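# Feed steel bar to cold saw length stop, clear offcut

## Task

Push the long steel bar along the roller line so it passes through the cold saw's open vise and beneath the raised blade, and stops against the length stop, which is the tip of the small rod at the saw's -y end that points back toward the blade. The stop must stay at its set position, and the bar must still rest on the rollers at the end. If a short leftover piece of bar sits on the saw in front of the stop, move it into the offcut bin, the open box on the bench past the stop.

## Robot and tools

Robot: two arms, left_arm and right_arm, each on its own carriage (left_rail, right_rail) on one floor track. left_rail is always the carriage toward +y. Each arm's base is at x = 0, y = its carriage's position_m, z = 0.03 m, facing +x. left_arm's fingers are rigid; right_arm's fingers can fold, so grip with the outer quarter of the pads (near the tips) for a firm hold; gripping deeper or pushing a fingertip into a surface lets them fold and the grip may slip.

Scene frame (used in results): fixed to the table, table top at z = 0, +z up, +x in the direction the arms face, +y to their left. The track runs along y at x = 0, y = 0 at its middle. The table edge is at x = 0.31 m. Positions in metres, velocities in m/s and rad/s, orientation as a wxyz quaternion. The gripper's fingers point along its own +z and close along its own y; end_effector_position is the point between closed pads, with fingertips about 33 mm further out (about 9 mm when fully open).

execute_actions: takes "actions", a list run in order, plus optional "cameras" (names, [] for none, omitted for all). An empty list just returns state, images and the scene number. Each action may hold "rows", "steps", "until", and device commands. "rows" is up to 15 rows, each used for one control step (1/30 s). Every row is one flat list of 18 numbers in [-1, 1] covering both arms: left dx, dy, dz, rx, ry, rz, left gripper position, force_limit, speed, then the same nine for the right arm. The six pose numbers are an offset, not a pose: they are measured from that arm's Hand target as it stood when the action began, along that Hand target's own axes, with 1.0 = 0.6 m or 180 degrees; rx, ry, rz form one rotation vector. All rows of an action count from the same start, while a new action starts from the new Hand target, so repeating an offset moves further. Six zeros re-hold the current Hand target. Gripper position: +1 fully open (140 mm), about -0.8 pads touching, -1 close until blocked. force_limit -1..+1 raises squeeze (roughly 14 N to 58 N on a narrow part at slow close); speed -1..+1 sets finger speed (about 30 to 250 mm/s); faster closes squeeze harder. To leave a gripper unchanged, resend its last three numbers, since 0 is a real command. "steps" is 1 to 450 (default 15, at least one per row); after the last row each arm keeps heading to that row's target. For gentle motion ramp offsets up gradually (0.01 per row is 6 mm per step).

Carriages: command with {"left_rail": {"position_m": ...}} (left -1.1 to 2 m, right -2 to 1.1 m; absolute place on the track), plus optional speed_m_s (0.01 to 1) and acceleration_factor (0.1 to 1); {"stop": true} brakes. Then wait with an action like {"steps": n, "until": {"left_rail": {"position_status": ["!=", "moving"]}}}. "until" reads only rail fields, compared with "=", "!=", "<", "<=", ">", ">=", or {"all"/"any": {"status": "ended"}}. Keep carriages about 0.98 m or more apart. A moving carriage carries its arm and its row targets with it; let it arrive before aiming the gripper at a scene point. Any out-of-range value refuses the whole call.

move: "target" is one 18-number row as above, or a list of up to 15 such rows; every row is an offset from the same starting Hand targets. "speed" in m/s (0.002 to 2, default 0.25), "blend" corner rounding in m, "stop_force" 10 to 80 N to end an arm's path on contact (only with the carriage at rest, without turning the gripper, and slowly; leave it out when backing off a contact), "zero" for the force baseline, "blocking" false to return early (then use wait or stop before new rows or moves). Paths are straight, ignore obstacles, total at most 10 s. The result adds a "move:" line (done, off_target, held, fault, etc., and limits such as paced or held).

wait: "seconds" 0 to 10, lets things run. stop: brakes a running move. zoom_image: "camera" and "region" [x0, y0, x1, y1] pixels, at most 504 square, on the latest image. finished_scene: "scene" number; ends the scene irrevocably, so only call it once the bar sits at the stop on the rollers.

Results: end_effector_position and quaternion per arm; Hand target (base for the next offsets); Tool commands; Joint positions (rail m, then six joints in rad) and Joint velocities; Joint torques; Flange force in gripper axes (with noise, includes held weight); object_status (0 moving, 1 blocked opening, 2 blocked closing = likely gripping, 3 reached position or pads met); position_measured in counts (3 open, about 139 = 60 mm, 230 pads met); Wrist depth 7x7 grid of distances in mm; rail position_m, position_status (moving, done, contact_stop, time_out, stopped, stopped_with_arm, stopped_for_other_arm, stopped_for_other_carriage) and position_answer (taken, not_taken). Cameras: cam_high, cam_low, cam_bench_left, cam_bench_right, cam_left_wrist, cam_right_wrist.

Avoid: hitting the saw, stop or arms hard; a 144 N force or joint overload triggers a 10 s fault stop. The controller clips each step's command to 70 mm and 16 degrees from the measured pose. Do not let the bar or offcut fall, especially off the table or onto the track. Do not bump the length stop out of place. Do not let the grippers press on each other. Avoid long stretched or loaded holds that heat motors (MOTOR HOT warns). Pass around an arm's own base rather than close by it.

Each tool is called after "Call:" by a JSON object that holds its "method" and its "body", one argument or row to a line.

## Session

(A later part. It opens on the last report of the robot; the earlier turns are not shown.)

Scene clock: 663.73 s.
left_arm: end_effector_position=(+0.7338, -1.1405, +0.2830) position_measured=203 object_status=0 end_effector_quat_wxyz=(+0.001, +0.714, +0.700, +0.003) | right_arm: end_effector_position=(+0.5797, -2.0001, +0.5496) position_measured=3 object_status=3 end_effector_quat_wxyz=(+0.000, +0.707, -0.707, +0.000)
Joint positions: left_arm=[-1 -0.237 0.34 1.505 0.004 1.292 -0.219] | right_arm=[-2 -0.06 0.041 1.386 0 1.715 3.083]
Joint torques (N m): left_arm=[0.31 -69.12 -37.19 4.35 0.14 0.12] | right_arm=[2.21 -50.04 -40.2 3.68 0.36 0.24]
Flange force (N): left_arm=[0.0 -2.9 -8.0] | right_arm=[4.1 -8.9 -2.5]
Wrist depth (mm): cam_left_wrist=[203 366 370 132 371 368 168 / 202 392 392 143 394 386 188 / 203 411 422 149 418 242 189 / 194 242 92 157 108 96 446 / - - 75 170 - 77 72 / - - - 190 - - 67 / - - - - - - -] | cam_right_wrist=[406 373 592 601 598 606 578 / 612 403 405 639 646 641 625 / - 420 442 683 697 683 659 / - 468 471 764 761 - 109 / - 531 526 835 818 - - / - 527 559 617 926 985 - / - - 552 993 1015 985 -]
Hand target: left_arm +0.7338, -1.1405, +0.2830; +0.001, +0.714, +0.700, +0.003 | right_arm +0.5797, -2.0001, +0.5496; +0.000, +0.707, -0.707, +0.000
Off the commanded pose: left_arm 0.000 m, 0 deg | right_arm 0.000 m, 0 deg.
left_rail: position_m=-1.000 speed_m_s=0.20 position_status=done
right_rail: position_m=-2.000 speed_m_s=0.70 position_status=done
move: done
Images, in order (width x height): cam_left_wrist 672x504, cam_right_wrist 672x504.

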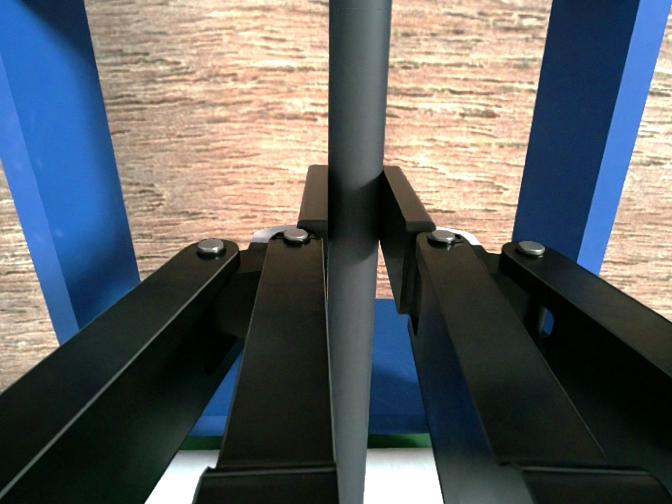

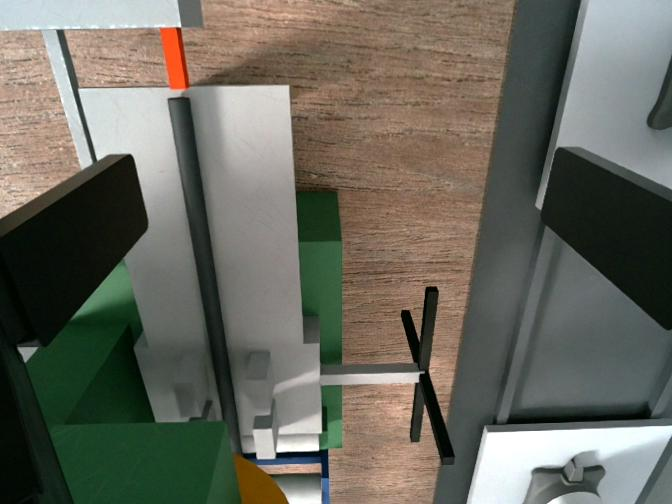

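Call:
{"method": "move", "body": {
  "target": [-0.03, 0, 0, 0, 0, 0, -1, 0, -1, 0, 0, 0, 0, 0, 0, 1, 1, 1],
  "speed": 0.01,
  "stop_force": 12,
  "cameras": ["cam_right_wrist"]
}}

Call:
{"method": "zoom_image", "body": {
  "camera": "cam_right_wrist",
  "region": [60, 20, 340, 230]
}}

Scene clock: 668.57 s.
left_arm: end_effector_position=(+0.7336, -1.1500, +0.2830) position_measured=203 object_status=2 end_effector_quat_wxyz=(+0.001, +0.714, +0.700, +0.003) | right_arm: end_effector_position=(+0.5797, -2.0001, +0.5496) position_measured=3 object_status=3 end_effector_quat_wxyz=(+0.000, +0.707, -0.707, +0.000)
Joint positions: left_arm=[-1 -0.25 0.343 1.502 0.005 1.293 -0.232] | right_arm=[-2 -0.06 0.041 1.386 0 1.715 3.083]
Joint torques (N m): left_arm=[-14.1 -67.89 -40.02 -2.55 -2.42 -0.09] | right_arm=[2.27 -49.9 -40.32 3.65 0.37 0.29]
Flange force (N): left_arm=[20.2 -5.1 -9.5] | right_arm=[4.4 -8.4 -2.2]
Wrist depth (mm): cam_left_wrist=[201 367 370 132 372 368 169 / 202 391 394 143 394 385 188 / 202 416 417 149 416 243 190 / 194 258 92 158 108 94 453 / - - 75 170 - 77 72 / - - - 189 - - 67 / - - - - - - -] | cam_right_wrist=[404 374 586 593 596 609 577 / 609 395 416 643 641 659 627 / - 144 438 679 699 140 654 / - 457 471 735 754 - 109 / - 521 512 803 823 - - / - 566 554 607 907 980 - / - - 636 1010 1076 980 -]
Hand target: left_arm +0.7336, -1.1500, +0.2830; +0.001, +0.714, +0.700, +0.003 (not the last commanded pose) | right_arm +0.5797, -2.0001, +0.5496; +0.000, +0.707, -0.707, +0.000
Off the commanded pose: left_arm 0.009 m, 0 deg | right_arm 0.000 m, 0 deg.
left_rail: position_m=-1.000 speed_m_s=0.20 position_status=done
right_rail: position_m=-2.000 speed_m_s=0.70 position_status=done
move: contact (left_arm)
Images, in order (width x height): cam_right_wrist 672x504.

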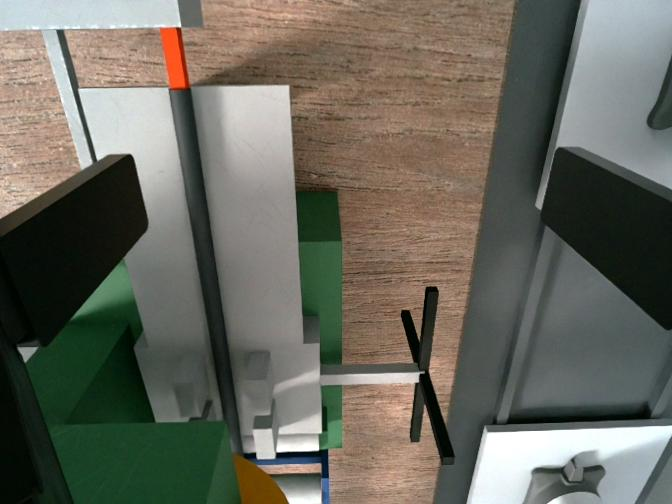

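Scaled by 1.800 from the camera's 672x504 image, which has a finer 960x720 frame.

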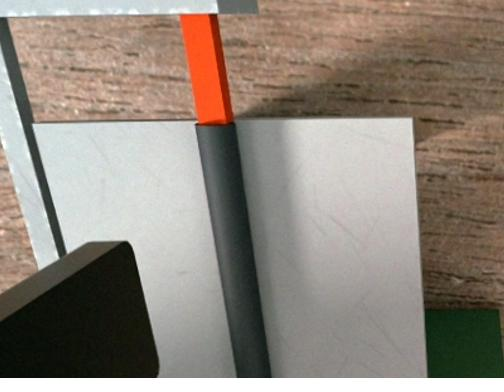

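Call:
{"method": "move", "body": {
  "target": [
    [0.0004, 0, 0, 0, 0, 0, -1, 0, -1, 0, 0, 0, 0, 0, 0, 1, 1, 1],
    [0.0004, 0, 0, 0, 0, 0, -0.53, 0, -1, 0, 0, 0, 0, 0, 0, 1, 1, 1]
  ],
  "speed": 0.01,
  "cameras": ["cam_left_wrist", "cam_right_wrist"]
}}

Call:
{"method": "zoom_image", "body": {
  "camera": "cam_right_wrist",
  "region": [60, 20, 340, 230]
}}

Scene clock: 674.93 s.
left_arm: end_effector_position=(+0.7337, -1.1499, +0.2830) position_measured=196 object_status=3 end_effector_quat_wxyz=(+0.001, +0.714, +0.700, +0.003) | right_arm: end_effector_position=(+0.5797, -2.0001, +0.5496) position_measured=3 object_status=3 end_effector_quat_wxyz=(+0.000, +0.707, -0.707, +0.000)
Joint positions: left_arm=[-1 -0.249 0.343 1.502 0.005 1.293 -0.232] | right_arm=[-2 -0.06 0.041 1.386 0 1.715 3.083]
Joint torques (N m): left_arm=[0.2 -74.8 -41.92 4.31 -0.17 -0.15] | right_arm=[2.34 -49.75 -40.36 3.67 0.35 0.32]
Flange force (N): left_arm=[1.1 -4.4 -0.5] | right_arm=[4.6 -8.2 -2.2]
Wrist depth (mm): cam_left_wrist=[201 368 371 133 371 367 168 / 202 388 391 143 398 388 188 / 203 411 417 149 419 242 189 / 194 242 91 158 117 94 453 / - - 75 174 - 77 72 / - - - 191 - - 68 / - - - 206 - - -] | cam_right_wrist=[405 371 596 596 599 598 581 / 617 402 413 646 645 637 624 / - 424 437 689 697 141 659 / - 463 474 749 761 - 109 / - 499 515 820 826 - - / - - 547 607 900 985 - / - - - 1010 1042 993 -]
Hand target: left_arm +0.7336, -1.1498, +0.2830; +0.001, +0.714, +0.700, +0.003 | right_arm +0.5797, -2.0001, +0.5496; +0.000, +0.707, -0.707, +0.000
Off the commanded pose: left_arm 0.000 m, 0 deg | right_arm 0.000 m, 0 deg.
left_rail: position_m=-1.000 speed_m_s=0.20 position_status=done
right_rail: position_m=-2.000 speed_m_s=0.70 position_status=done
move: done
Images, in order (width x height): cam_left_wrist 672x504, cam_right_wrist 672x504.

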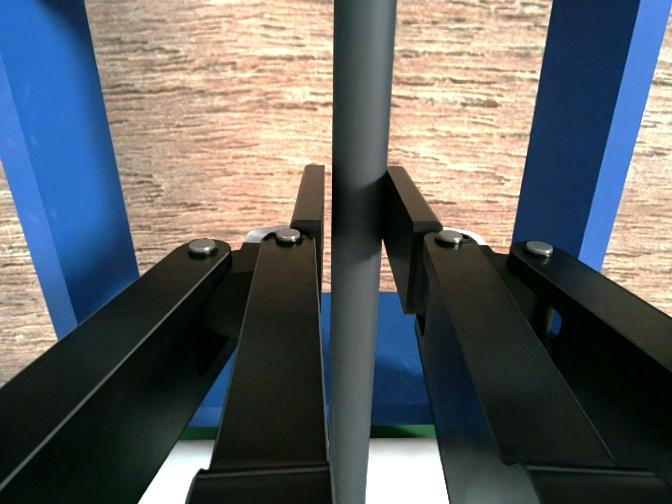

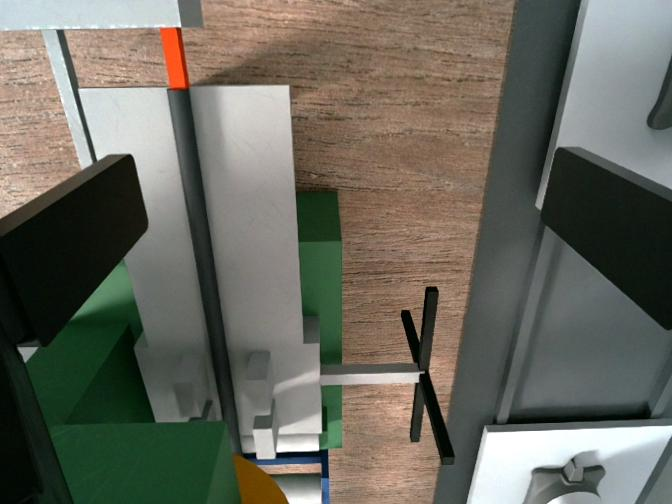

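Scaled by 1.800 from the camera's 672x504 image, which has a finer 960x720 frame.

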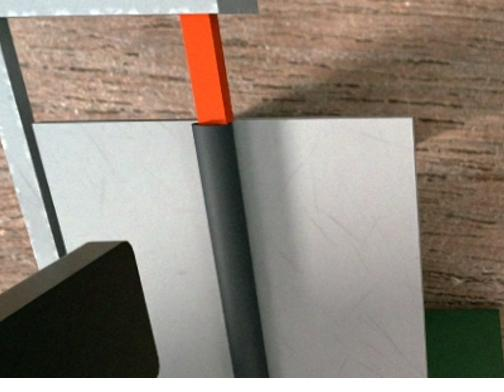

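Call:
{"method": "move", "body": {
  "target": [
    [0, 0, 0, 0, 0, 0, -0.26, 0, -1, 0, 0, 0, 0, 0, 0, 1, 1, 1]
  ],
  "speed": 0.01,
  "cameras": ["cam_left_wrist", "cam_right_wrist"]
}}

Call:
{"method": "wait", "body": {
  "seconds": 2,
  "cameras": ["cam_left_wrist", "cam_right_wrist"]
}}

Scene clock: 679.03 s.
left_arm: end_effector_position=(+0.7336, -1.1497, +0.2830) position_measured=162 object_status=0 end_effector_quat_wxyz=(+0.001, +0.714, +0.700, +0.003) | right_arm: end_effector_position=(+0.5797, -2.0001, +0.5496) position_measured=3 object_status=3 end_effector_quat_wxyz=(+0.000, +0.707, -0.707, +0.000)
Joint positions: left_arm=[-1 -0.249 0.342 1.502 0.005 1.293 -0.232] | right_arm=[-2 -0.06 0.041 1.386 0 1.715 3.083]
Joint torques (N m): left_arm=[0.22 -75.47 -41.07 4.11 0.49 -0.14] | right_arm=[2.55 -50.08 -40.46 3.75 0.34 0.27]
Flange force (N): left_arm=[0.5 -2.0 0.2] | right_arm=[4.9 -8.5 -2.1]
Wrist depth (mm): cam_left_wrist=[203 368 371 368 364 367 168 / 202 390 394 394 385 387 188 / 202 414 417 409 154 243 189 / 192 91 99 439 133 94 455 / - - 71 373 170 61 75 / - - - 326 - - - / - - - 248 - - -] | cam_right_wrist=[403 371 590 596 598 612 580 / 609 403 412 643 648 648 624 / - 419 - 689 697 141 655 / - 458 478 721 769 - 109 / - 523 514 806 823 857 - / - 593 547 603 890 972 - / - - 667 1010 1002 997 -]
Hand target: left_arm +0.7336, -1.1498, +0.2830; +0.001, +0.714, +0.700, +0.003 | right_arm +0.5797, -2.0001, +0.5496; +0.000, +0.707, -0.707, +0.000
Off the commanded pose: left_arm 0.000 m, 0 deg | right_arm 0.000 m, 0 deg.
left_rail: position_m=-1.000 speed_m_s=0.20 position_status=done
right_rail: position_m=-2.000 speed_m_s=0.70 position_status=done
move: done
Images, in order (width x height): cam_left_wrist 672x504, cam_right_wrist 672x504.

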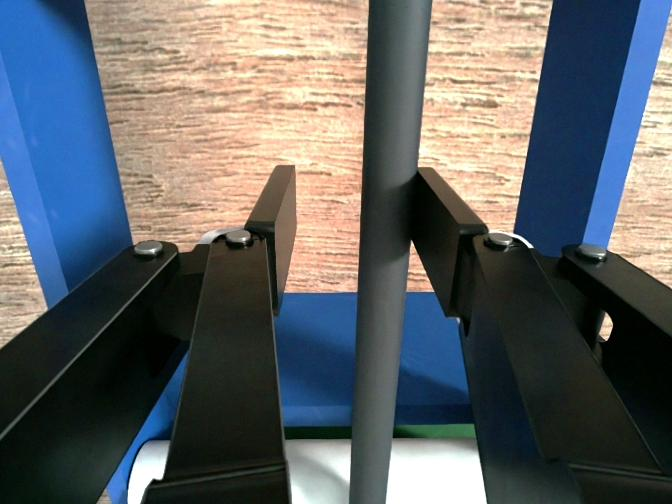

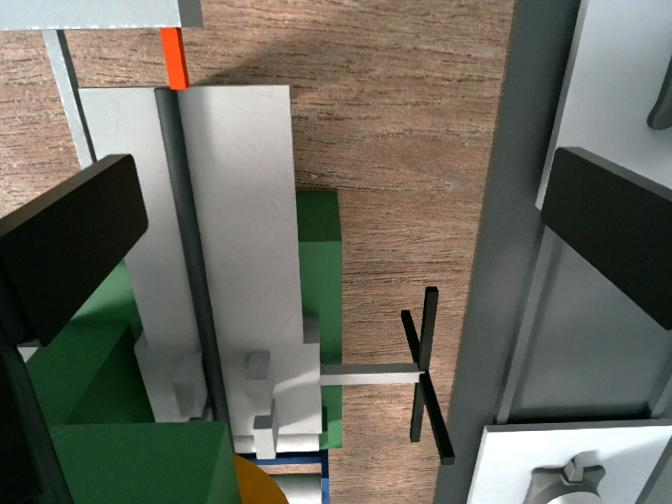

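Scene clock: 681.03 s.
left_arm: end_effector_position=(+0.7336, -1.1497, +0.2830) position_measured=162 object_status=3 end_effector_quat_wxyz=(+0.001, +0.714, +0.700, +0.003) | right_arm: end_effector_position=(+0.5797, -2.0001, +0.5496) position_measured=3 object_status=3 end_effector_quat_wxyz=(+0.000, +0.707, -0.707, +0.000)
Joint positions: left_arm=[-1 -0.249 0.342 1.502 0.005 1.293 -0.232] | right_arm=[-2 -0.06 0.041 1.386 0 1.715 3.083]
Joint torques (N m): left_arm=[0.14 -75.32 -41.04 4.1 0.49 -0.11] | right_arm=[2.1 -49.76 -40.44 3.69 0.39 0.25]
Flange force (N): left_arm=[0.4 -2.1 0.0] | right_arm=[4.1 -8.1 -1.9]
Wrist depth (mm): cam_left_wrist=[203 367 369 368 363 365 169 / 202 393 395 392 384 385 188 / 202 408 417 409 154 241 190 / 192 91 99 441 132 94 452 / - - 71 377 170 61 75 / - - - 324 - - - / - - - 251 - - -] | cam_right_wrist=[402 371 593 596 603 624 580 / 615 394 418 639 648 654 625 / - 410 - 687 689 679 650 / - 469 478 744 759 782 109 / - 522 536 844 815 - - / - 554 555 612 922 - - / 333 340 574 1006 1019 997 -]
Hand target: left_arm +0.7336, -1.1498, +0.2830; +0.001, +0.714, +0.700, +0.003 | right_arm +0.5797, -2.0001, +0.5496; +0.000, +0.707, -0.707, +0.000
Tool commands: left_gripper/position=-0.26 left_gripper/force_limit=+0.0 left_gripper/speed=-1.0 right_gripper/position=+1.0 right_gripper/force_limit=+1.0 right_gripper/speed=+1.0
Off the commanded pose: left_arm 0.000 m, 0 deg | right_arm 0.000 m, 0 deg.
left_rail: position_m=-1.000 speed_m_s=0.20 position_status=done
right_rail: position_m=-2.000 speed_m_s=0.70 position_status=done
wait: 2.00 s
Images, in order (width x height): cam_left_wrist 672x504, cam_right_wrist 672x504.

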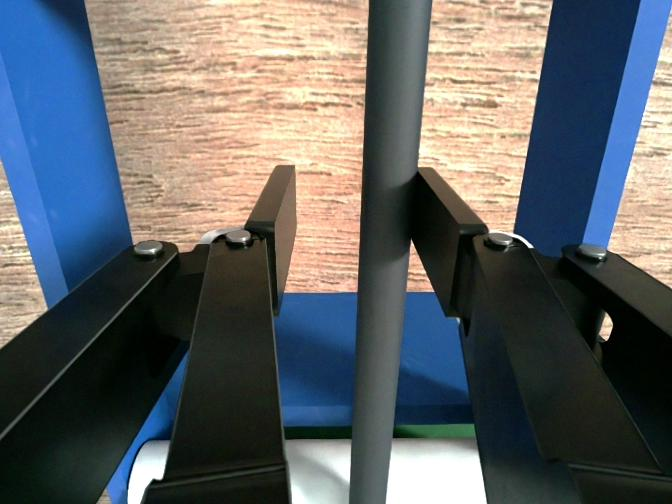

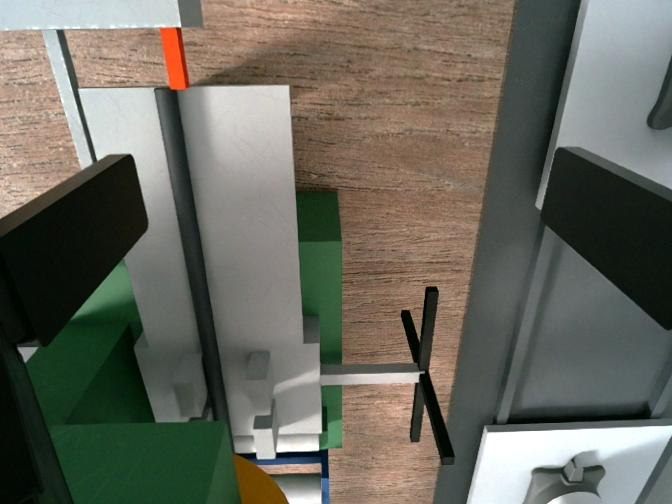

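Call:
{"method": "move", "body": {
  "target": [
    [0, -0.0208, 0, 0, 0, 0, -0.26, 0, -1, 0, 0, 0, 0, 0, 0, 1, 1, 1]
  ],
  "speed": 0.04,
  "cameras": ["cam_left_wrist", "cam_right_wrist"]
}}

Call:
{"method": "execute_actions", "body": {
  "actions": [
    {"rows": [[0, 0, 0, 0, 0, 0, 0.2, 0, 1, 0, 0, 0, 0, 0, 0, 1, 1, 1]], "steps": 20}
  ],
  "cameras": ["cam_left_wrist", "cam_right_wrist"]
}}

Scene clock: 690.40 s.
left_arm: end_effector_position=(+0.7211, -1.1495, +0.2829) position_measured=162 object_status=3 end_effector_quat_wxyz=(+0.001, +0.714, +0.700, +0.003) | right_arm: end_effector_position=(+0.5797, -2.0001, +0.5496) position_measured=3 object_status=3 end_effector_quat_wxyz=(+0.000, +0.707, -0.707, +0.000)
Joint positions: left_arm=[-1 -0.253 0.323 1.528 0.005 1.286 -0.236] | right_arm=[-2 -0.06 0.041 1.386 0 1.715 3.083]
Joint torques (N m): left_arm=[0.47 -72.88 -41.57 4.27 -0.16 -0.16] | right_arm=[2.59 -50.13 -40.47 3.68 0.36 0.25]
Flange force (N): left_arm=[0.1 -3.7 -0.8] | right_arm=[5.0 -8.6 -2.0]
Wrist depth (mm): cam_left_wrist=[181 362 369 361 362 369 179 / 182 387 393 390 391 394 179 / 182 410 413 413 157 414 190 / 189 91 99 442 117 94 446 / - - 71 374 - 61 75 / - - - 319 - - - / - - - 249 - - -] | cam_right_wrist=[402 371 592 596 599 590 577 / 617 408 412 639 645 677 629 / - 423 435 677 701 141 654 / - 465 473 719 759 776 109 / - 512 510 795 809 985 - / - 531 542 603 876 - - / - 317 442 1015 1052 1028 -]
Hand target: left_arm +0.7211, -1.1495, +0.2830; +0.001, +0.714, +0.700, +0.003 | right_arm +0.5797, -2.0001, +0.5496; +0.000, +0.707, -0.707, +0.000
Off the commanded pose: left_arm 0.000 m, 0 deg | right_arm 0.000 m, 0 deg.
left_rail: position_m=-1.000 speed_m_s=0.20 position_status=done
right_rail: position_m=-2.000 speed_m_s=0.70 position_status=done
move: done
Images, in order (width x height): cam_left_wrist 672x504, cam_right_wrist 672x504.

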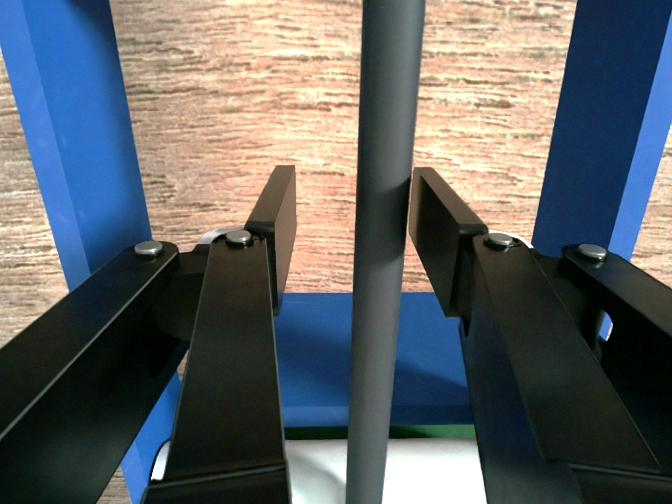

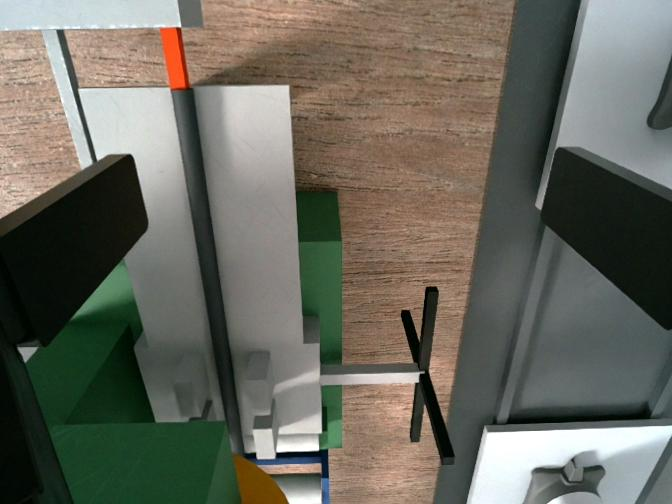

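Scene clock: 691.27 s.
left_arm: end_effector_position=(+0.7211, -1.1495, +0.2830) position_measured=104 object_status=3 end_effector_quat_wxyz=(+0.001, +0.714, +0.700, +0.003) | right_arm: end_effector_position=(+0.5797, -2.0001, +0.5496) position_measured=3 object_status=3 end_effector_quat_wxyz=(+0.000, +0.707, -0.707, +0.000)
Joint positions: left_arm=[-1 -0.253 0.323 1.528 0.005 1.286 -0.236] | right_arm=[-2 -0.06 0.041 1.386 0 1.715 3.083]
Joint torques (N m): left_arm=[0.36 -73.38 -41.7 4.24 -0.16 -0.13] | right_arm=[2.48 -50.11 -40.34 3.7 0.37 0.26]
Flange force (N): left_arm=[0.2 -3.2 -0.5] | right_arm=[4.7 -8.8 -2.2]
Wrist depth (mm): cam_left_wrist=[192 363 371 132 371 374 179 / 181 387 392 140 396 388 179 / 181 232 408 149 417 237 189 / - 91 437 165 453 109 189 / - 70 400 178 419 - 72 / - - 329 196 330 - - / - - 363 249 255 - -] | cam_right_wrist=[403 371 593 598 603 607 574 / 614 408 421 641 646 650 622 / - 421 432 685 693 141 650 / - 465 471 761 754 - 109 / - 523 519 835 812 829 - / - 552 541 601 926 1047 - / - - 543 1010 1028 985 -]
Hand target: left_arm +0.7211, -1.1495, +0.2830; +0.001, +0.714, +0.700, +0.003 | right_arm +0.5797, -2.0001, +0.5496; +0.000, +0.707, -0.707, +0.000
Off the commanded pose: left_arm 0.000 m, 0 deg | right_arm 0.000 m, 0 deg.
left_rail: position_m=-1.000 speed_m_s=0.20 position_status=done
right_rail: position_m=-2.000 speed_m_s=0.70 position_status=done
Images, in order (width x height): cam_left_wrist 672x504, cam_right_wrist 672x504.

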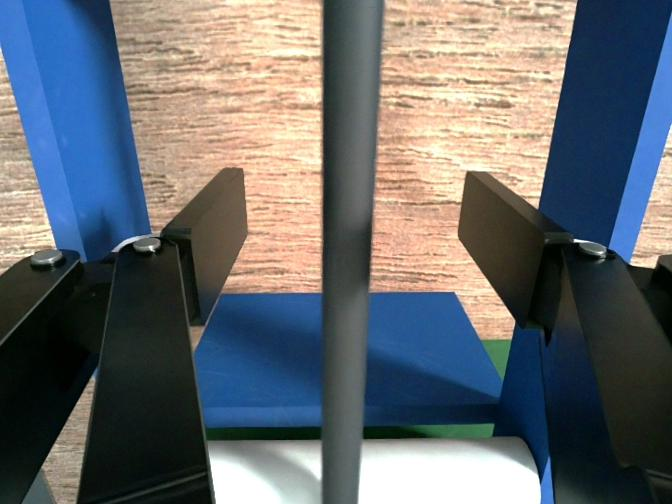

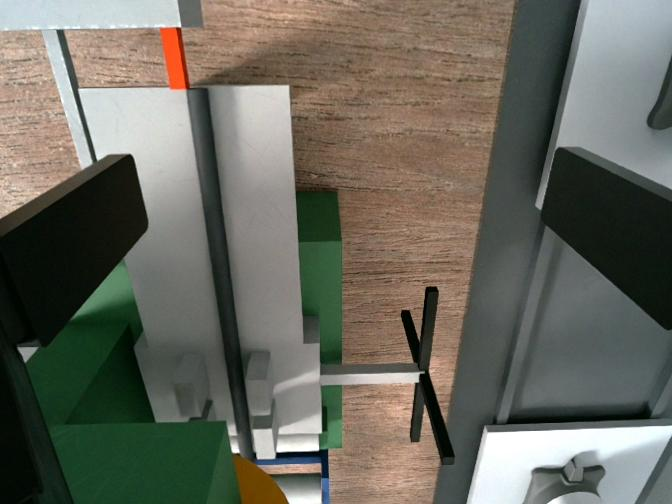

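Call:
{"method": "execute_actions", "body": {
  "actions": [],
  "cameras": ["cam_left_wrist", "cam_right_wrist"]
}}

Scene clock: 694.23 s.
left_arm: end_effector_position=(+0.7211, -1.1495, +0.2830) position_measured=104 object_status=3 end_effector_quat_wxyz=(+0.001, +0.714, +0.700, +0.003) | right_arm: end_effector_position=(+0.5797, -2.0001, +0.5496) position_measured=3 object_status=3 end_effector_quat_wxyz=(+0.000, +0.707, -0.707, +0.000)
Joint positions: left_arm=[-1 -0.253 0.323 1.528 0.005 1.286 -0.236] | right_arm=[-2 -0.06 0.041 1.386 0 1.715 3.083]
Joint velocities: within noise
Joint torques (N m): left_arm=[0.43 -73.34 -41.8 4.27 -0.17 -0.13] | right_arm=[2.66 -49.82 -40.32 3.75 0.38 0.24]
Flange force (N): left_arm=[0.1 -3.4 -0.5] | right_arm=[5.0 -8.3 -2.2]
Wrist depth (mm): cam_left_wrist=[191 362 368 133 371 371 179 / 181 385 391 143 397 390 179 / 181 232 407 152 417 236 189 / - 91 439 164 457 109 189 / - 71 394 178 417 - 72 / - - 331 319 326 - - / - - 255 221 257 - -] | cam_right_wrist=[402 371 592 599 601 625 581 / 607 409 414 641 643 645 627 / - 423 433 683 703 141 657 / - 466 466 784 759 - 109 / - 533 499 812 818 - - / - 554 544 612 911 - - / - 342 584 1010 1061 1006 -]
Hand target: left_arm +0.7211, -1.1495, +0.2830; +0.001, +0.714, +0.700, +0.003 | right_arm +0.5797, -2.0001, +0.5496; +0.000, +0.707, -0.707, +0.000
Tool commands: left_gripper/position=+0.2 left_gripper/force_limit=+0.0 left_gripper/speed=+1.0 right_gripper/position=+1.0 right_gripper/force_limit=+1.0 right_gripper/speed=+1.0
Off the commanded pose: left_arm 0.000 m, 0 deg | right_arm 0.000 m, 0 deg.
left_rail: position_m=-1.000 speed_m_s=0.20 position_status=done
right_rail: position_m=-2.000 speed_m_s=0.70 position_status=done
Images, in order (width x height): cam_left_wrist 672x504, cam_right_wrist 672x504.

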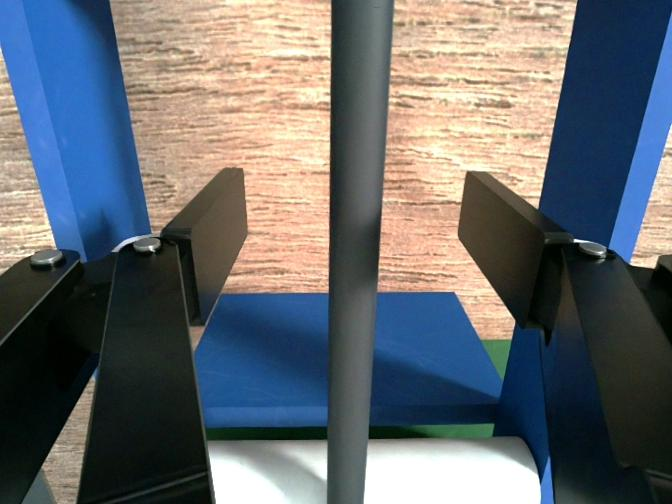

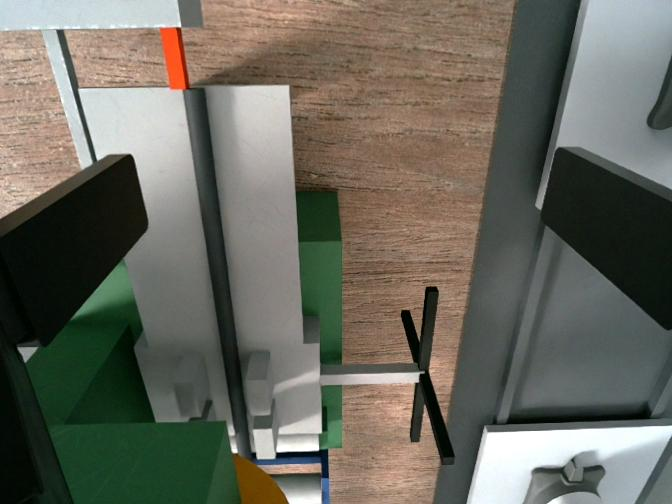

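Call:
{"method": "move", "body": {
  "target": [
    [0, 0.0273, 0, 0, 0, 0, 0.2, 0, -1, 0, 0, 0, 0, 0, 0, 1, 1, 1],
    [0, 0.0273, 0, 0, 0, 0, -0.53, 0, -1, 0, 0, 0, 0, 0, 0, 1, 1, 1]
  ],
  "speed": 0.04,
  "cameras": []
}}

Call:
{"method": "wait", "body": {
  "seconds": 2,
  "cameras": ["cam_left_wrist", "cam_right_wrist"]
}}

Call:
{"method": "execute_actions", "body": {
  "actions": [
    {"rows": [[0, 0, 0, 0, 0, 0, 0.2, 0, 1, 0, 0, 0, 0, 0, 0, 1, 1, 1]], "steps": 20}
  ],
  "cameras": ["cam_left_wrist", "cam_right_wrist"]
}}

Scene clock: 703.93 s.
left_arm: end_effector_position=(+0.7376, -1.1498, +0.2831) position_measured=196 object_status=0 end_effector_quat_wxyz=(+0.001, +0.714, +0.700, +0.003) | right_arm: end_effector_position=(+0.5797, -2.0001, +0.5496) position_measured=3 object_status=3 end_effector_quat_wxyz=(+0.000, +0.707, -0.707, +0.000)
Joint positions: left_arm=[-1 -0.248 0.348 1.493 0.005 1.295 -0.231] | right_arm=[-2 -0.06 0.041 1.386 0 1.715 3.083]
Joint torques (N m): left_arm=[0.03 -75.72 -41.72 4.3 -0.14 -0.09] | right_arm=[2.65 -49.99 -40.55 3.73 0.38 0.23]
Flange force (N): left_arm=[0.9 -3.5 -0.5] | right_arm=[4.9 -8.2 -1.7]
Wrist depth (mm): cam_left_wrist=[209 363 370 133 370 360 164 / 209 394 394 143 394 232 182 / 198 414 421 149 417 234 413 / 197 250 91 158 117 93 449 / - - 75 173 - 77 72 / - - - 191 - - 68 / - - - 206 - - -] | cam_right_wrist=[404 371 589 599 604 614 578 / 619 391 413 643 648 652 622 / - 135 436 691 701 681 654 / - 476 476 730 756 776 109 / - 520 519 829 815 - - / - 555 528 922 870 - - / - 339 428 1010 1057 989 -]
Hand target: left_arm +0.7375, -1.1498, +0.2830; +0.001, +0.714, +0.700, +0.003 | right_arm +0.5797, -2.0001, +0.5496; +0.000, +0.707, -0.707, +0.000
Off the commanded pose: left_arm 0.000 m, 0 deg | right_arm 0.000 m, 0 deg.
left_rail: position_m=-1.000 speed_m_s=0.20 position_status=done
right_rail: position_m=-2.000 speed_m_s=0.70 position_status=done
move: done
No camera images: "cameras" was empty.

Scene clock: 705.93 s.
left_arm: end_effector_position=(+0.7375, -1.1498, +0.2830) position_measured=196 object_status=3 end_effector_quat_wxyz=(+0.001, +0.714, +0.700, +0.003) | right_arm: end_effector_position=(+0.5797, -2.0001, +0.5496) position_measured=3 object_status=3 end_effector_quat_wxyz=(+0.000, +0.707, -0.707, +0.000)
Joint positions: left_arm=[-1 -0.248 0.348 1.493 0.005 1.295 -0.231] | right_arm=[-2 -0.06 0.041 1.386 0 1.715 3.083]
Joint torques (N m): left_arm=[0.02 -75.31 -40.73 4.18 0.45 -0.09] | right_arm=[2.54 -49.95 -40.46 3.72 0.41 0.28]
Flange force (N): left_arm=[0.4 -2.2 -1.3] | right_arm=[4.9 -8.4 -1.8]
Wrist depth (mm): cam_left_wrist=[208 363 367 133 374 362 163 / 209 392 394 144 396 233 182 / 199 416 418 149 418 234 414 / 198 250 91 158 117 94 454 / - - 75 173 - 77 72 / - - - 191 - - 68 / - - - 206 - - -] | cam_right_wrist=[404 371 592 595 601 586 583 / 617 406 412 648 646 667 624 / - 424 439 679 697 141 655 / - 473 477 732 756 776 109 / - - 523 784 815 - - / - 513 547 606 883 - - / 343 - 547 1024 1076 989 -]
Hand target: left_arm +0.7375, -1.1498, +0.2830; +0.001, +0.714, +0.700, +0.003 | right_arm +0.5797, -2.0001, +0.5496; +0.000, +0.707, -0.707, +0.000
Tool commands: left_gripper/position=-0.53 left_gripper/force_limit=+0.0 left_gripper/speed=-1.0 right_gripper/position=+1.0 right_gripper/force_limit=+1.0 right_gripper/speed=+1.0
Off the commanded pose: left_arm 0.000 m, 0 deg | right_arm 0.000 m, 0 deg.
left_rail: position_m=-1.000 speed_m_s=0.20 position_status=done
right_rail: position_m=-2.000 speed_m_s=0.70 position_status=done
wait: 2.00 s
Images, in order (width x height): cam_left_wrist 672x504, cam_right_wrist 672x504.

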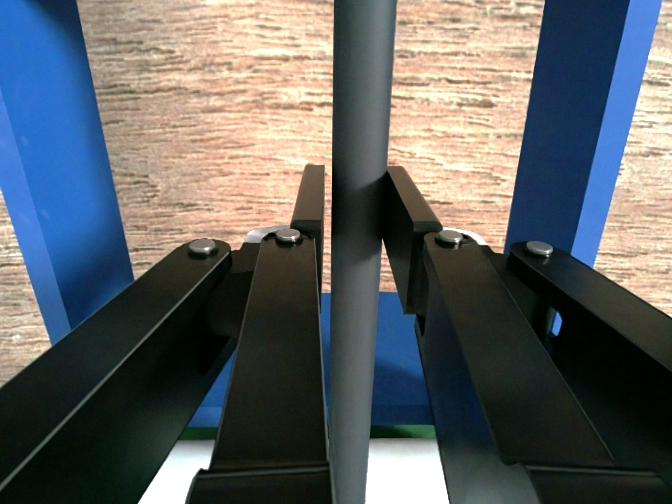

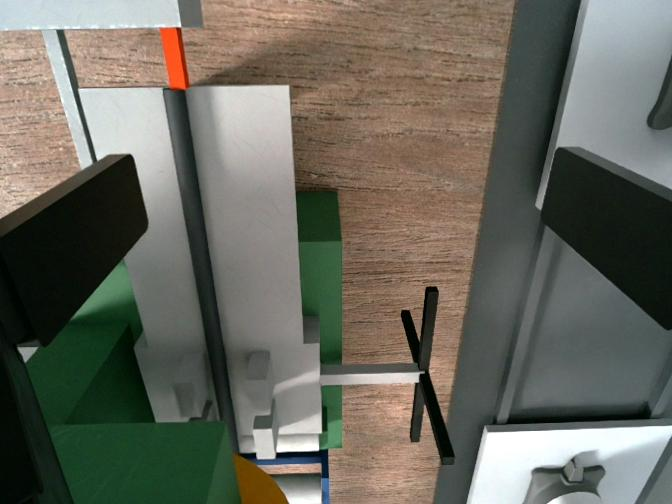

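Scene clock: 706.80 s.
left_arm: end_effector_position=(+0.7375, -1.1498, +0.2830) position_measured=104 object_status=3 end_effector_quat_wxyz=(+0.001, +0.714, +0.700, +0.003) | right_arm: end_effector_position=(+0.5797, -2.0001, +0.5496) position_measured=3 object_status=3 end_effector_quat_wxyz=(+0.000, +0.707, -0.707, +0.000)
Joint positions: left_arm=[-1 -0.248 0.348 1.493 0.005 1.295 -0.231] | right_arm=[-2 -0.06 0.041 1.386 0 1.715 3.083]
Joint torques (N m): left_arm=[0.06 -75.32 -41.85 4.29 -0.14 -0.12] | right_arm=[2.39 -49.91 -40.44 3.69 0.41 0.27]
Flange force (N): left_arm=[0.9 -4.3 -0.6] | right_arm=[4.7 -8.4 -1.9]
Wrist depth (mm): cam_left_wrist=[208 367 370 364 363 361 163 / 208 393 391 387 392 233 182 / 198 414 408 415 411 205 411 / - 93 437 448 168 109 445 / - 70 396 375 414 108 72 / - - 326 318 326 - - / - - 254 248 255 - -] | cam_right_wrist=[404 371 593 592 598 593 580 / 619 396 410 645 641 667 622 / - 420 441 683 697 141 655 / - 466 - 746 764 - 109 / - 514 522 801 820 - - / - 536 543 612 883 968 - / - 323 429 1010 1038 993 -]
Hand target: left_arm +0.7375, -1.1498, +0.2830; +0.001, +0.714, +0.700, +0.003 | right_arm +0.5797, -2.0001, +0.5496; +0.000, +0.707, -0.707, +0.000
Off the commanded pose: left_arm 0.000 m, 0 deg | right_arm 0.000 m, 0 deg.
left_rail: position_m=-1.000 speed_m_s=0.20 position_status=done
right_rail: position_m=-2.000 speed_m_s=0.70 position_status=done
Images, in order (width x height): cam_left_wrist 672x504, cam_right_wrist 672x504.

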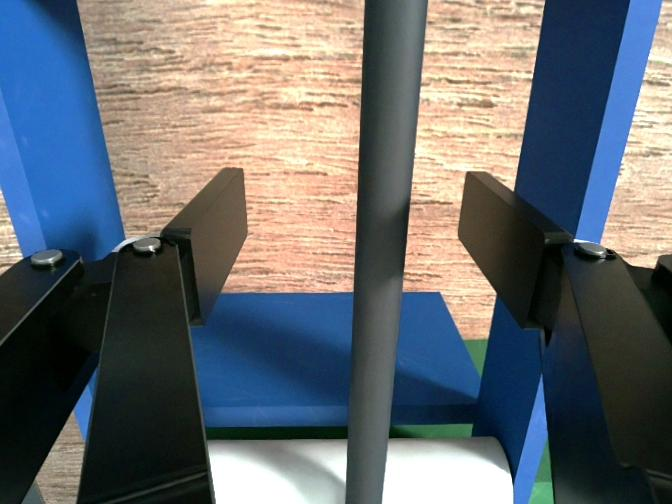

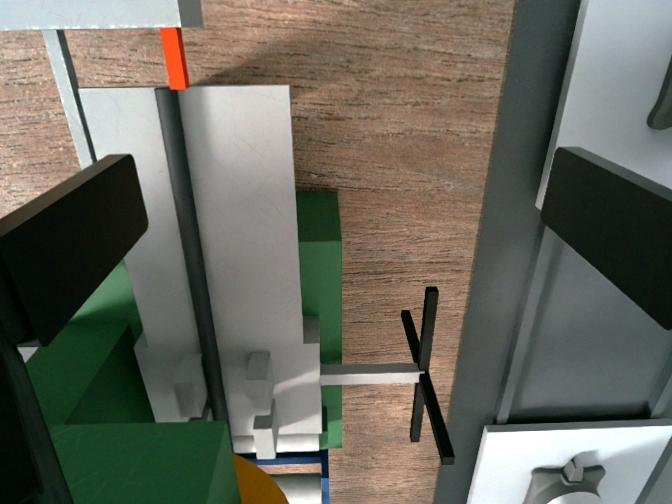

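Call:
{"method": "execute_actions", "body": {
  "actions": [],
  "cameras": ["cam_left_wrist", "cam_right_wrist"]
}}

Scene clock: 709.77 s.
left_arm: end_effector_position=(+0.7375, -1.1498, +0.2830) position_measured=104 object_status=3 end_effector_quat_wxyz=(+0.001, +0.714, +0.700, +0.003) | right_arm: end_effector_position=(+0.5797, -2.0001, +0.5496) position_measured=3 object_status=3 end_effector_quat_wxyz=(+0.000, +0.707, -0.707, +0.000)
Joint positions: left_arm=[-1 -0.248 0.348 1.493 0.005 1.295 -0.231] | right_arm=[-2 -0.06 0.041 1.386 0 1.715 3.083]
Joint velocities: within noise
Joint torques (N m): left_arm=[0.26 -75.39 -41.83 4.27 -0.13 -0.1] | right_arm=[2.58 -49.53 -40.5 3.73 0.34 0.27]
Flange force (N): left_arm=[0.6 -4.1 -0.5] | right_arm=[4.8 -7.5 -1.9]
Wrist depth (mm): cam_left_wrist=[208 370 370 366 363 363 163 / 209 391 394 388 389 233 182 / 199 411 411 416 411 205 414 / - 93 441 448 167 109 447 / - 70 396 375 413 108 72 / - - 324 320 328 - - / - - 255 248 255 - -] | cam_right_wrist=[404 373 595 595 604 607 581 / 615 401 407 641 645 657 627 / - 407 439 685 699 141 654 / - 470 478 774 761 790 109 / - 518 523 820 820 - - / - 543 538 603 956 - - / 342 - 687 1010 1052 1002 -]
Hand target: left_arm +0.7375, -1.1498, +0.2830; +0.001, +0.714, +0.700, +0.003 | right_arm +0.5797, -2.0001, +0.5496; +0.000, +0.707, -0.707, +0.000
Tool commands: left_gripper/position=+0.2 left_gripper/force_limit=+0.0 left_gripper/speed=+1.0 right_gripper/position=+1.0 right_gripper/force_limit=+1.0 right_gripper/speed=+1.0
Off the commanded pose: left_arm 0.000 m, 0 deg | right_arm 0.000 m, 0 deg.
left_rail: position_m=-1.000 speed_m_s=0.20 position_status=done
right_rail: position_m=-2.000 speed_m_s=0.70 position_status=done
Images, in order (width x height): cam_left_wrist 672x504, cam_right_wrist 672x504.

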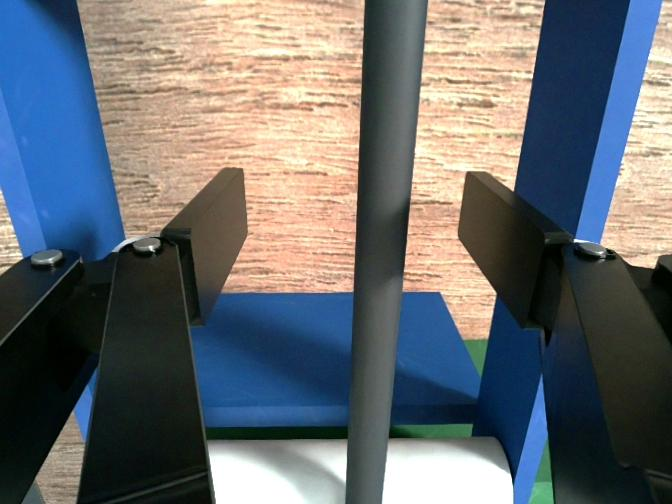

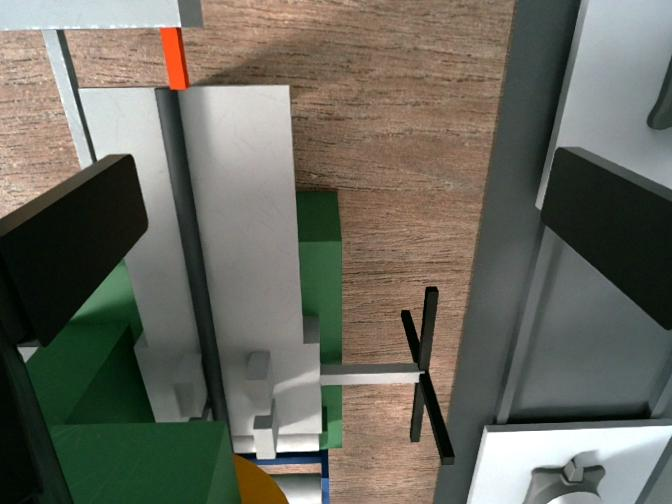

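Call:
{"method": "move", "body": {
  "target": [
    [0, -0.0015, 0, 0, 0, 0, 0.2, 0, -1, 0, 0, 0, 0, 0, 0, 1, 1, 1],
    [0, -0.0015, 0, 0, 0, 0, -0.51, 0, -1, 0, 0, 0, 0, 0, 0, 1, 1, 1]
  ],
  "speed": 0.04,
  "cameras": []
}}

Call:
{"method": "wait", "body": {
  "seconds": 1,
  "cameras": ["cam_left_wrist", "cam_right_wrist"]
}}

Scene clock: 720.53 s.
left_arm: end_effector_position=(+0.7366, -1.1498, +0.2830) position_measured=194 object_status=0 end_effector_quat_wxyz=(+0.001, +0.714, +0.700, +0.003) | right_arm: end_effector_position=(+0.5797, -2.0001, +0.5496) position_measured=3 object_status=3 end_effector_quat_wxyz=(+0.000, +0.707, -0.707, +0.000)
Joint positions: left_arm=[-1 -0.249 0.347 1.495 0.005 1.295 -0.231] | right_arm=[-2 -0.06 0.041 1.386 0 1.715 3.083]
Joint torques (N m): left_arm=[0.09 -75.99 -41.38 4.18 0.39 -0.14] | right_arm=[2.54 -49.99 -40.52 3.64 0.42 0.26]
Flange force (N): left_arm=[0.3 -2.3 0.0] | right_arm=[4.8 -8.2 -1.9]
Wrist depth (mm): cam_left_wrist=[207 367 370 133 367 362 164 / 208 391 396 144 397 235 184 / 207 414 420 153 415 235 411 / 197 233 92 160 121 94 448 / - - 75 173 - 78 72 / - - - 191 - - 66 / - - - 206 - - -] | cam_right_wrist=[404 370 595 596 596 610 577 / 607 402 412 637 645 648 624 / - 419 435 687 697 141 654 / - 468 478 739 759 - 109 / - 514 522 790 820 - - / - 547 544 609 897 1006 - / - - 641 1010 1057 985 -]
Hand target: left_arm +0.7366, -1.1498, +0.2830; +0.001, +0.714, +0.700, +0.003 | right_arm +0.5797, -2.0001, +0.5496; +0.000, +0.707, -0.707, +0.000
Off the commanded pose: left_arm 0.000 m, 0 deg | right_arm 0.000 m, 0 deg.
left_rail: position_m=-1.000 speed_m_s=0.20 position_status=done
right_rail: position_m=-2.000 speed_m_s=0.70 position_status=done
move: done
No camera images: "cameras" was empty.

Scene clock: 721.53 s.
left_arm: end_effector_position=(+0.7366, -1.1498, +0.2830) position_measured=194 object_status=3 end_effector_quat_wxyz=(+0.001, +0.714, +0.700, +0.003) | right_arm: end_effector_position=(+0.5797, -2.0001, +0.5496) position_measured=3 object_status=3 end_effector_quat_wxyz=(+0.000, +0.707, -0.707, +0.000)
Joint positions: left_arm=[-1 -0.249 0.347 1.495 0.005 1.295 -0.231] | right_arm=[-2 -0.06 0.041 1.386 0 1.715 3.083]
Joint torques (N m): left_arm=[0.29 -75.49 -41.07 4.15 0.37 -0.12] | right_arm=[2.73 -49.65 -40.44 3.67 0.39 0.26]
Flange force (N): left_arm=[0.4 -2.5 -0.6] | right_arm=[5.2 -7.9 -2.0]
Wrist depth (mm): cam_left_wrist=[206 370 366 134 371 362 164 / 207 391 393 143 391 235 183 / 208 411 421 152 417 235 414 / 197 232 92 160 121 94 454 / - - 75 173 - 78 72 / - - - 192 - - 67 / - - - 206 - - -] | cam_right_wrist=[402 371 590 596 596 568 580 / 606 405 654 646 650 636 625 / - 416 446 689 695 685 655 / - 468 471 749 759 787 109 / - 531 526 823 841 883 - / - 560 533 601 897 985 - / - 340 590 1010 1033 964 -]
Hand target: left_arm +0.7366, -1.1498, +0.2830; +0.001, +0.714, +0.700, +0.003 | right_arm +0.5797, -2.0001, +0.5496; +0.000, +0.707, -0.707, +0.000
Tool commands: left_gripper/position=-0.51 left_gripper/force_limit=+0.0 left_gripper/speed=-1.0 right_gripper/position=+1.0 right_gripper/force_limit=+1.0 right_gripper/speed=+1.0
Off the commanded pose: left_arm 0.000 m, 0 deg | right_arm 0.000 m, 0 deg.
left_rail: position_m=-1.000 speed_m_s=0.20 position_status=done
right_rail: position_m=-2.000 speed_m_s=0.70 position_status=done
wait: 1.00 s
Images, in order (width x height): cam_left_wrist 672x504, cam_right_wrist 672x504.

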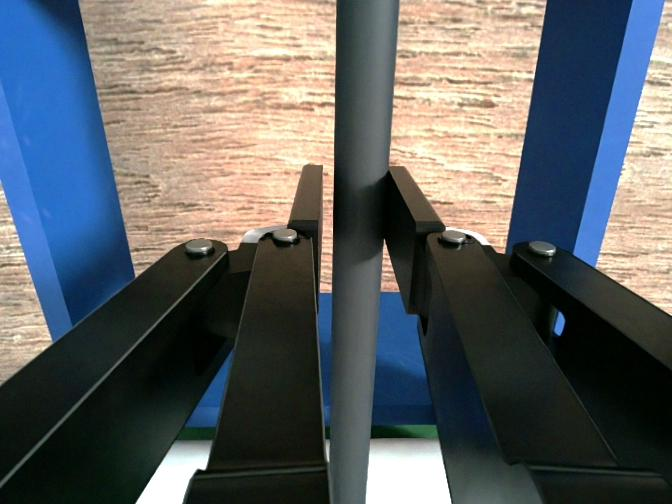

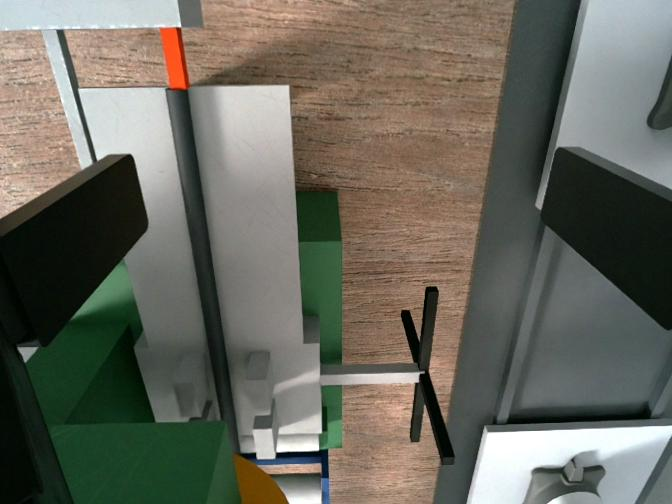

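Call:
{"method": "move", "body": {
  "target": [
    [0, 0.0042, 0, 0, 0, 0, -0.51, 0, -1, 0, 0, 0, 0, 0, 0, 1, 1, 1]
  ],
  "speed": 0.005,
  "cameras": ["cam_left_wrist", "cam_right_wrist"]
}}

Call:
{"method": "zoom_image", "body": {
  "camera": "cam_left_wrist",
  "region": [250, 100, 450, 250]
}}

Scene clock: 728.50 s.
left_arm: end_effector_position=(+0.7391, -1.1499, +0.2830) position_measured=194 object_status=3 end_effector_quat_wxyz=(+0.001, +0.714, +0.700, +0.003) | right_arm: end_effector_position=(+0.5797, -2.0001, +0.5496) position_measured=3 object_status=3 end_effector_quat_wxyz=(+0.000, +0.707, -0.707, +0.000)
Joint positions: left_arm=[-1 -0.248 0.351 1.49 0.005 1.296 -0.23] | right_arm=[-2 -0.06 0.041 1.386 0 1.715 3.083]
Joint torques (N m): left_arm=[0.16 -76.45 -41.55 4.2 0.33 -0.17] | right_arm=[2.25 -49.93 -40.4 3.75 0.37 0.3]
Flange force (N): left_arm=[0.4 -2.6 0.1] | right_arm=[4.4 -8.4 -1.9]
Wrist depth (mm): cam_left_wrist=[212 368 369 134 371 361 161 / 211 392 390 144 394 229 180 / 200 414 417 152 417 230 419 / 200 254 92 160 120 94 459 / - - 75 173 - 78 72 / - - - 191 - - 66 / - - - 206 - - -] | cam_right_wrist=[403 372 590 593 603 617 577 / 615 397 412 643 641 645 624 / - 135 433 685 699 141 661 / - 474 480 774 761 - 109 / - - 525 848 818 - - / - 547 552 607 911 - - / - 321 567 1010 1038 993 -]
Hand target: left_arm +0.7391, -1.1499, +0.2830; +0.001, +0.714, +0.700, +0.003 | right_arm +0.5797, -2.0001, +0.5496; +0.000, +0.707, -0.707, +0.000
Off the commanded pose: left_arm 0.000 m, 0 deg | right_arm 0.000 m, 0 deg.
left_rail: position_m=-1.000 speed_m_s=0.20 position_status=done
right_rail: position_m=-2.000 speed_m_s=0.70 position_status=done
move: done
Images, in order (width x height): cam_left_wrist 672x504, cam_right_wrist 672x504.

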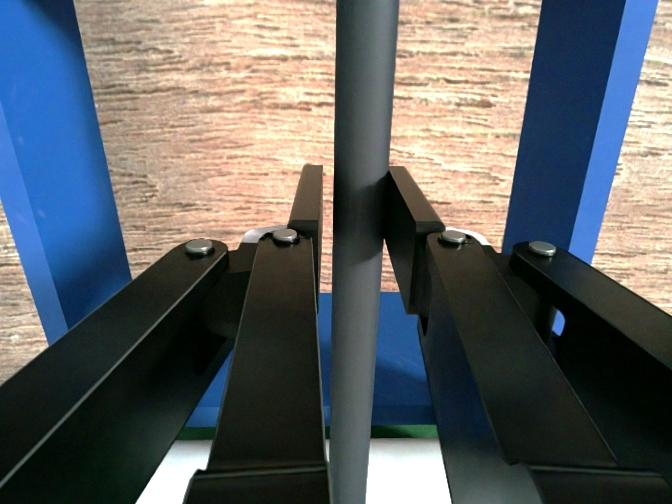

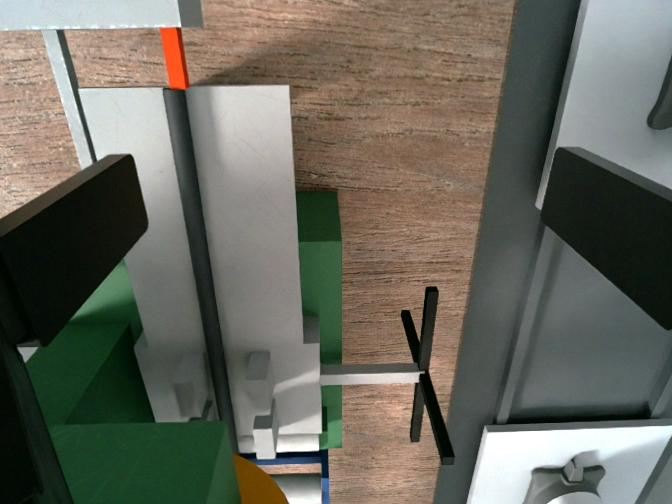

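Scaled by 2.520 from the camera's 672x504 image, which has a finer 960x720 frame.

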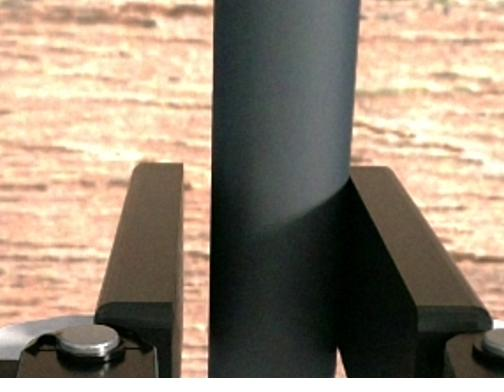

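Call:
{"method": "zoom_image", "body": {
  "camera": "cam_right_wrist",
  "region": [120, 300, 330, 480]
}}

Call:
{"method": "zoom_image", "body": {
  "camera": "cam_right_wrist",
  "region": [100, 60, 310, 240]
}}

Scaled by 2.400 from the camera's 672x504 image, which has a finer 960x720 frame.

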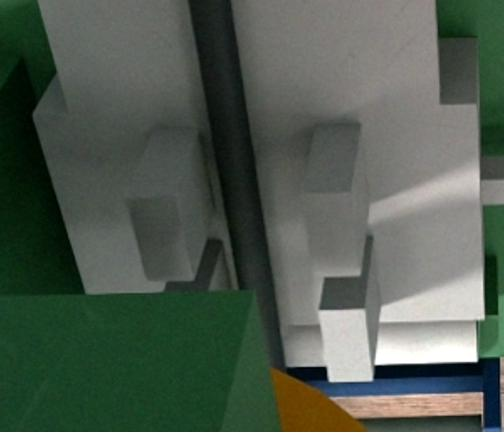

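Scaled by 2.400 from the camera's 672x504 image, which has a finer 960x720 frame.

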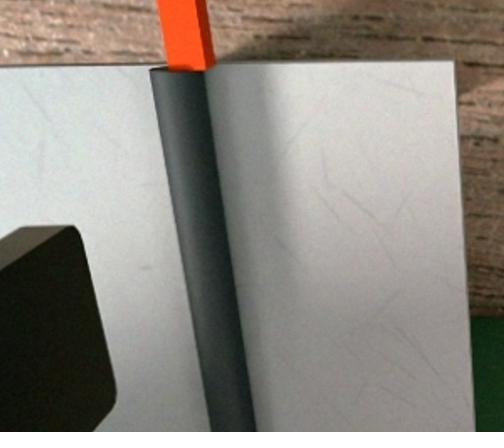

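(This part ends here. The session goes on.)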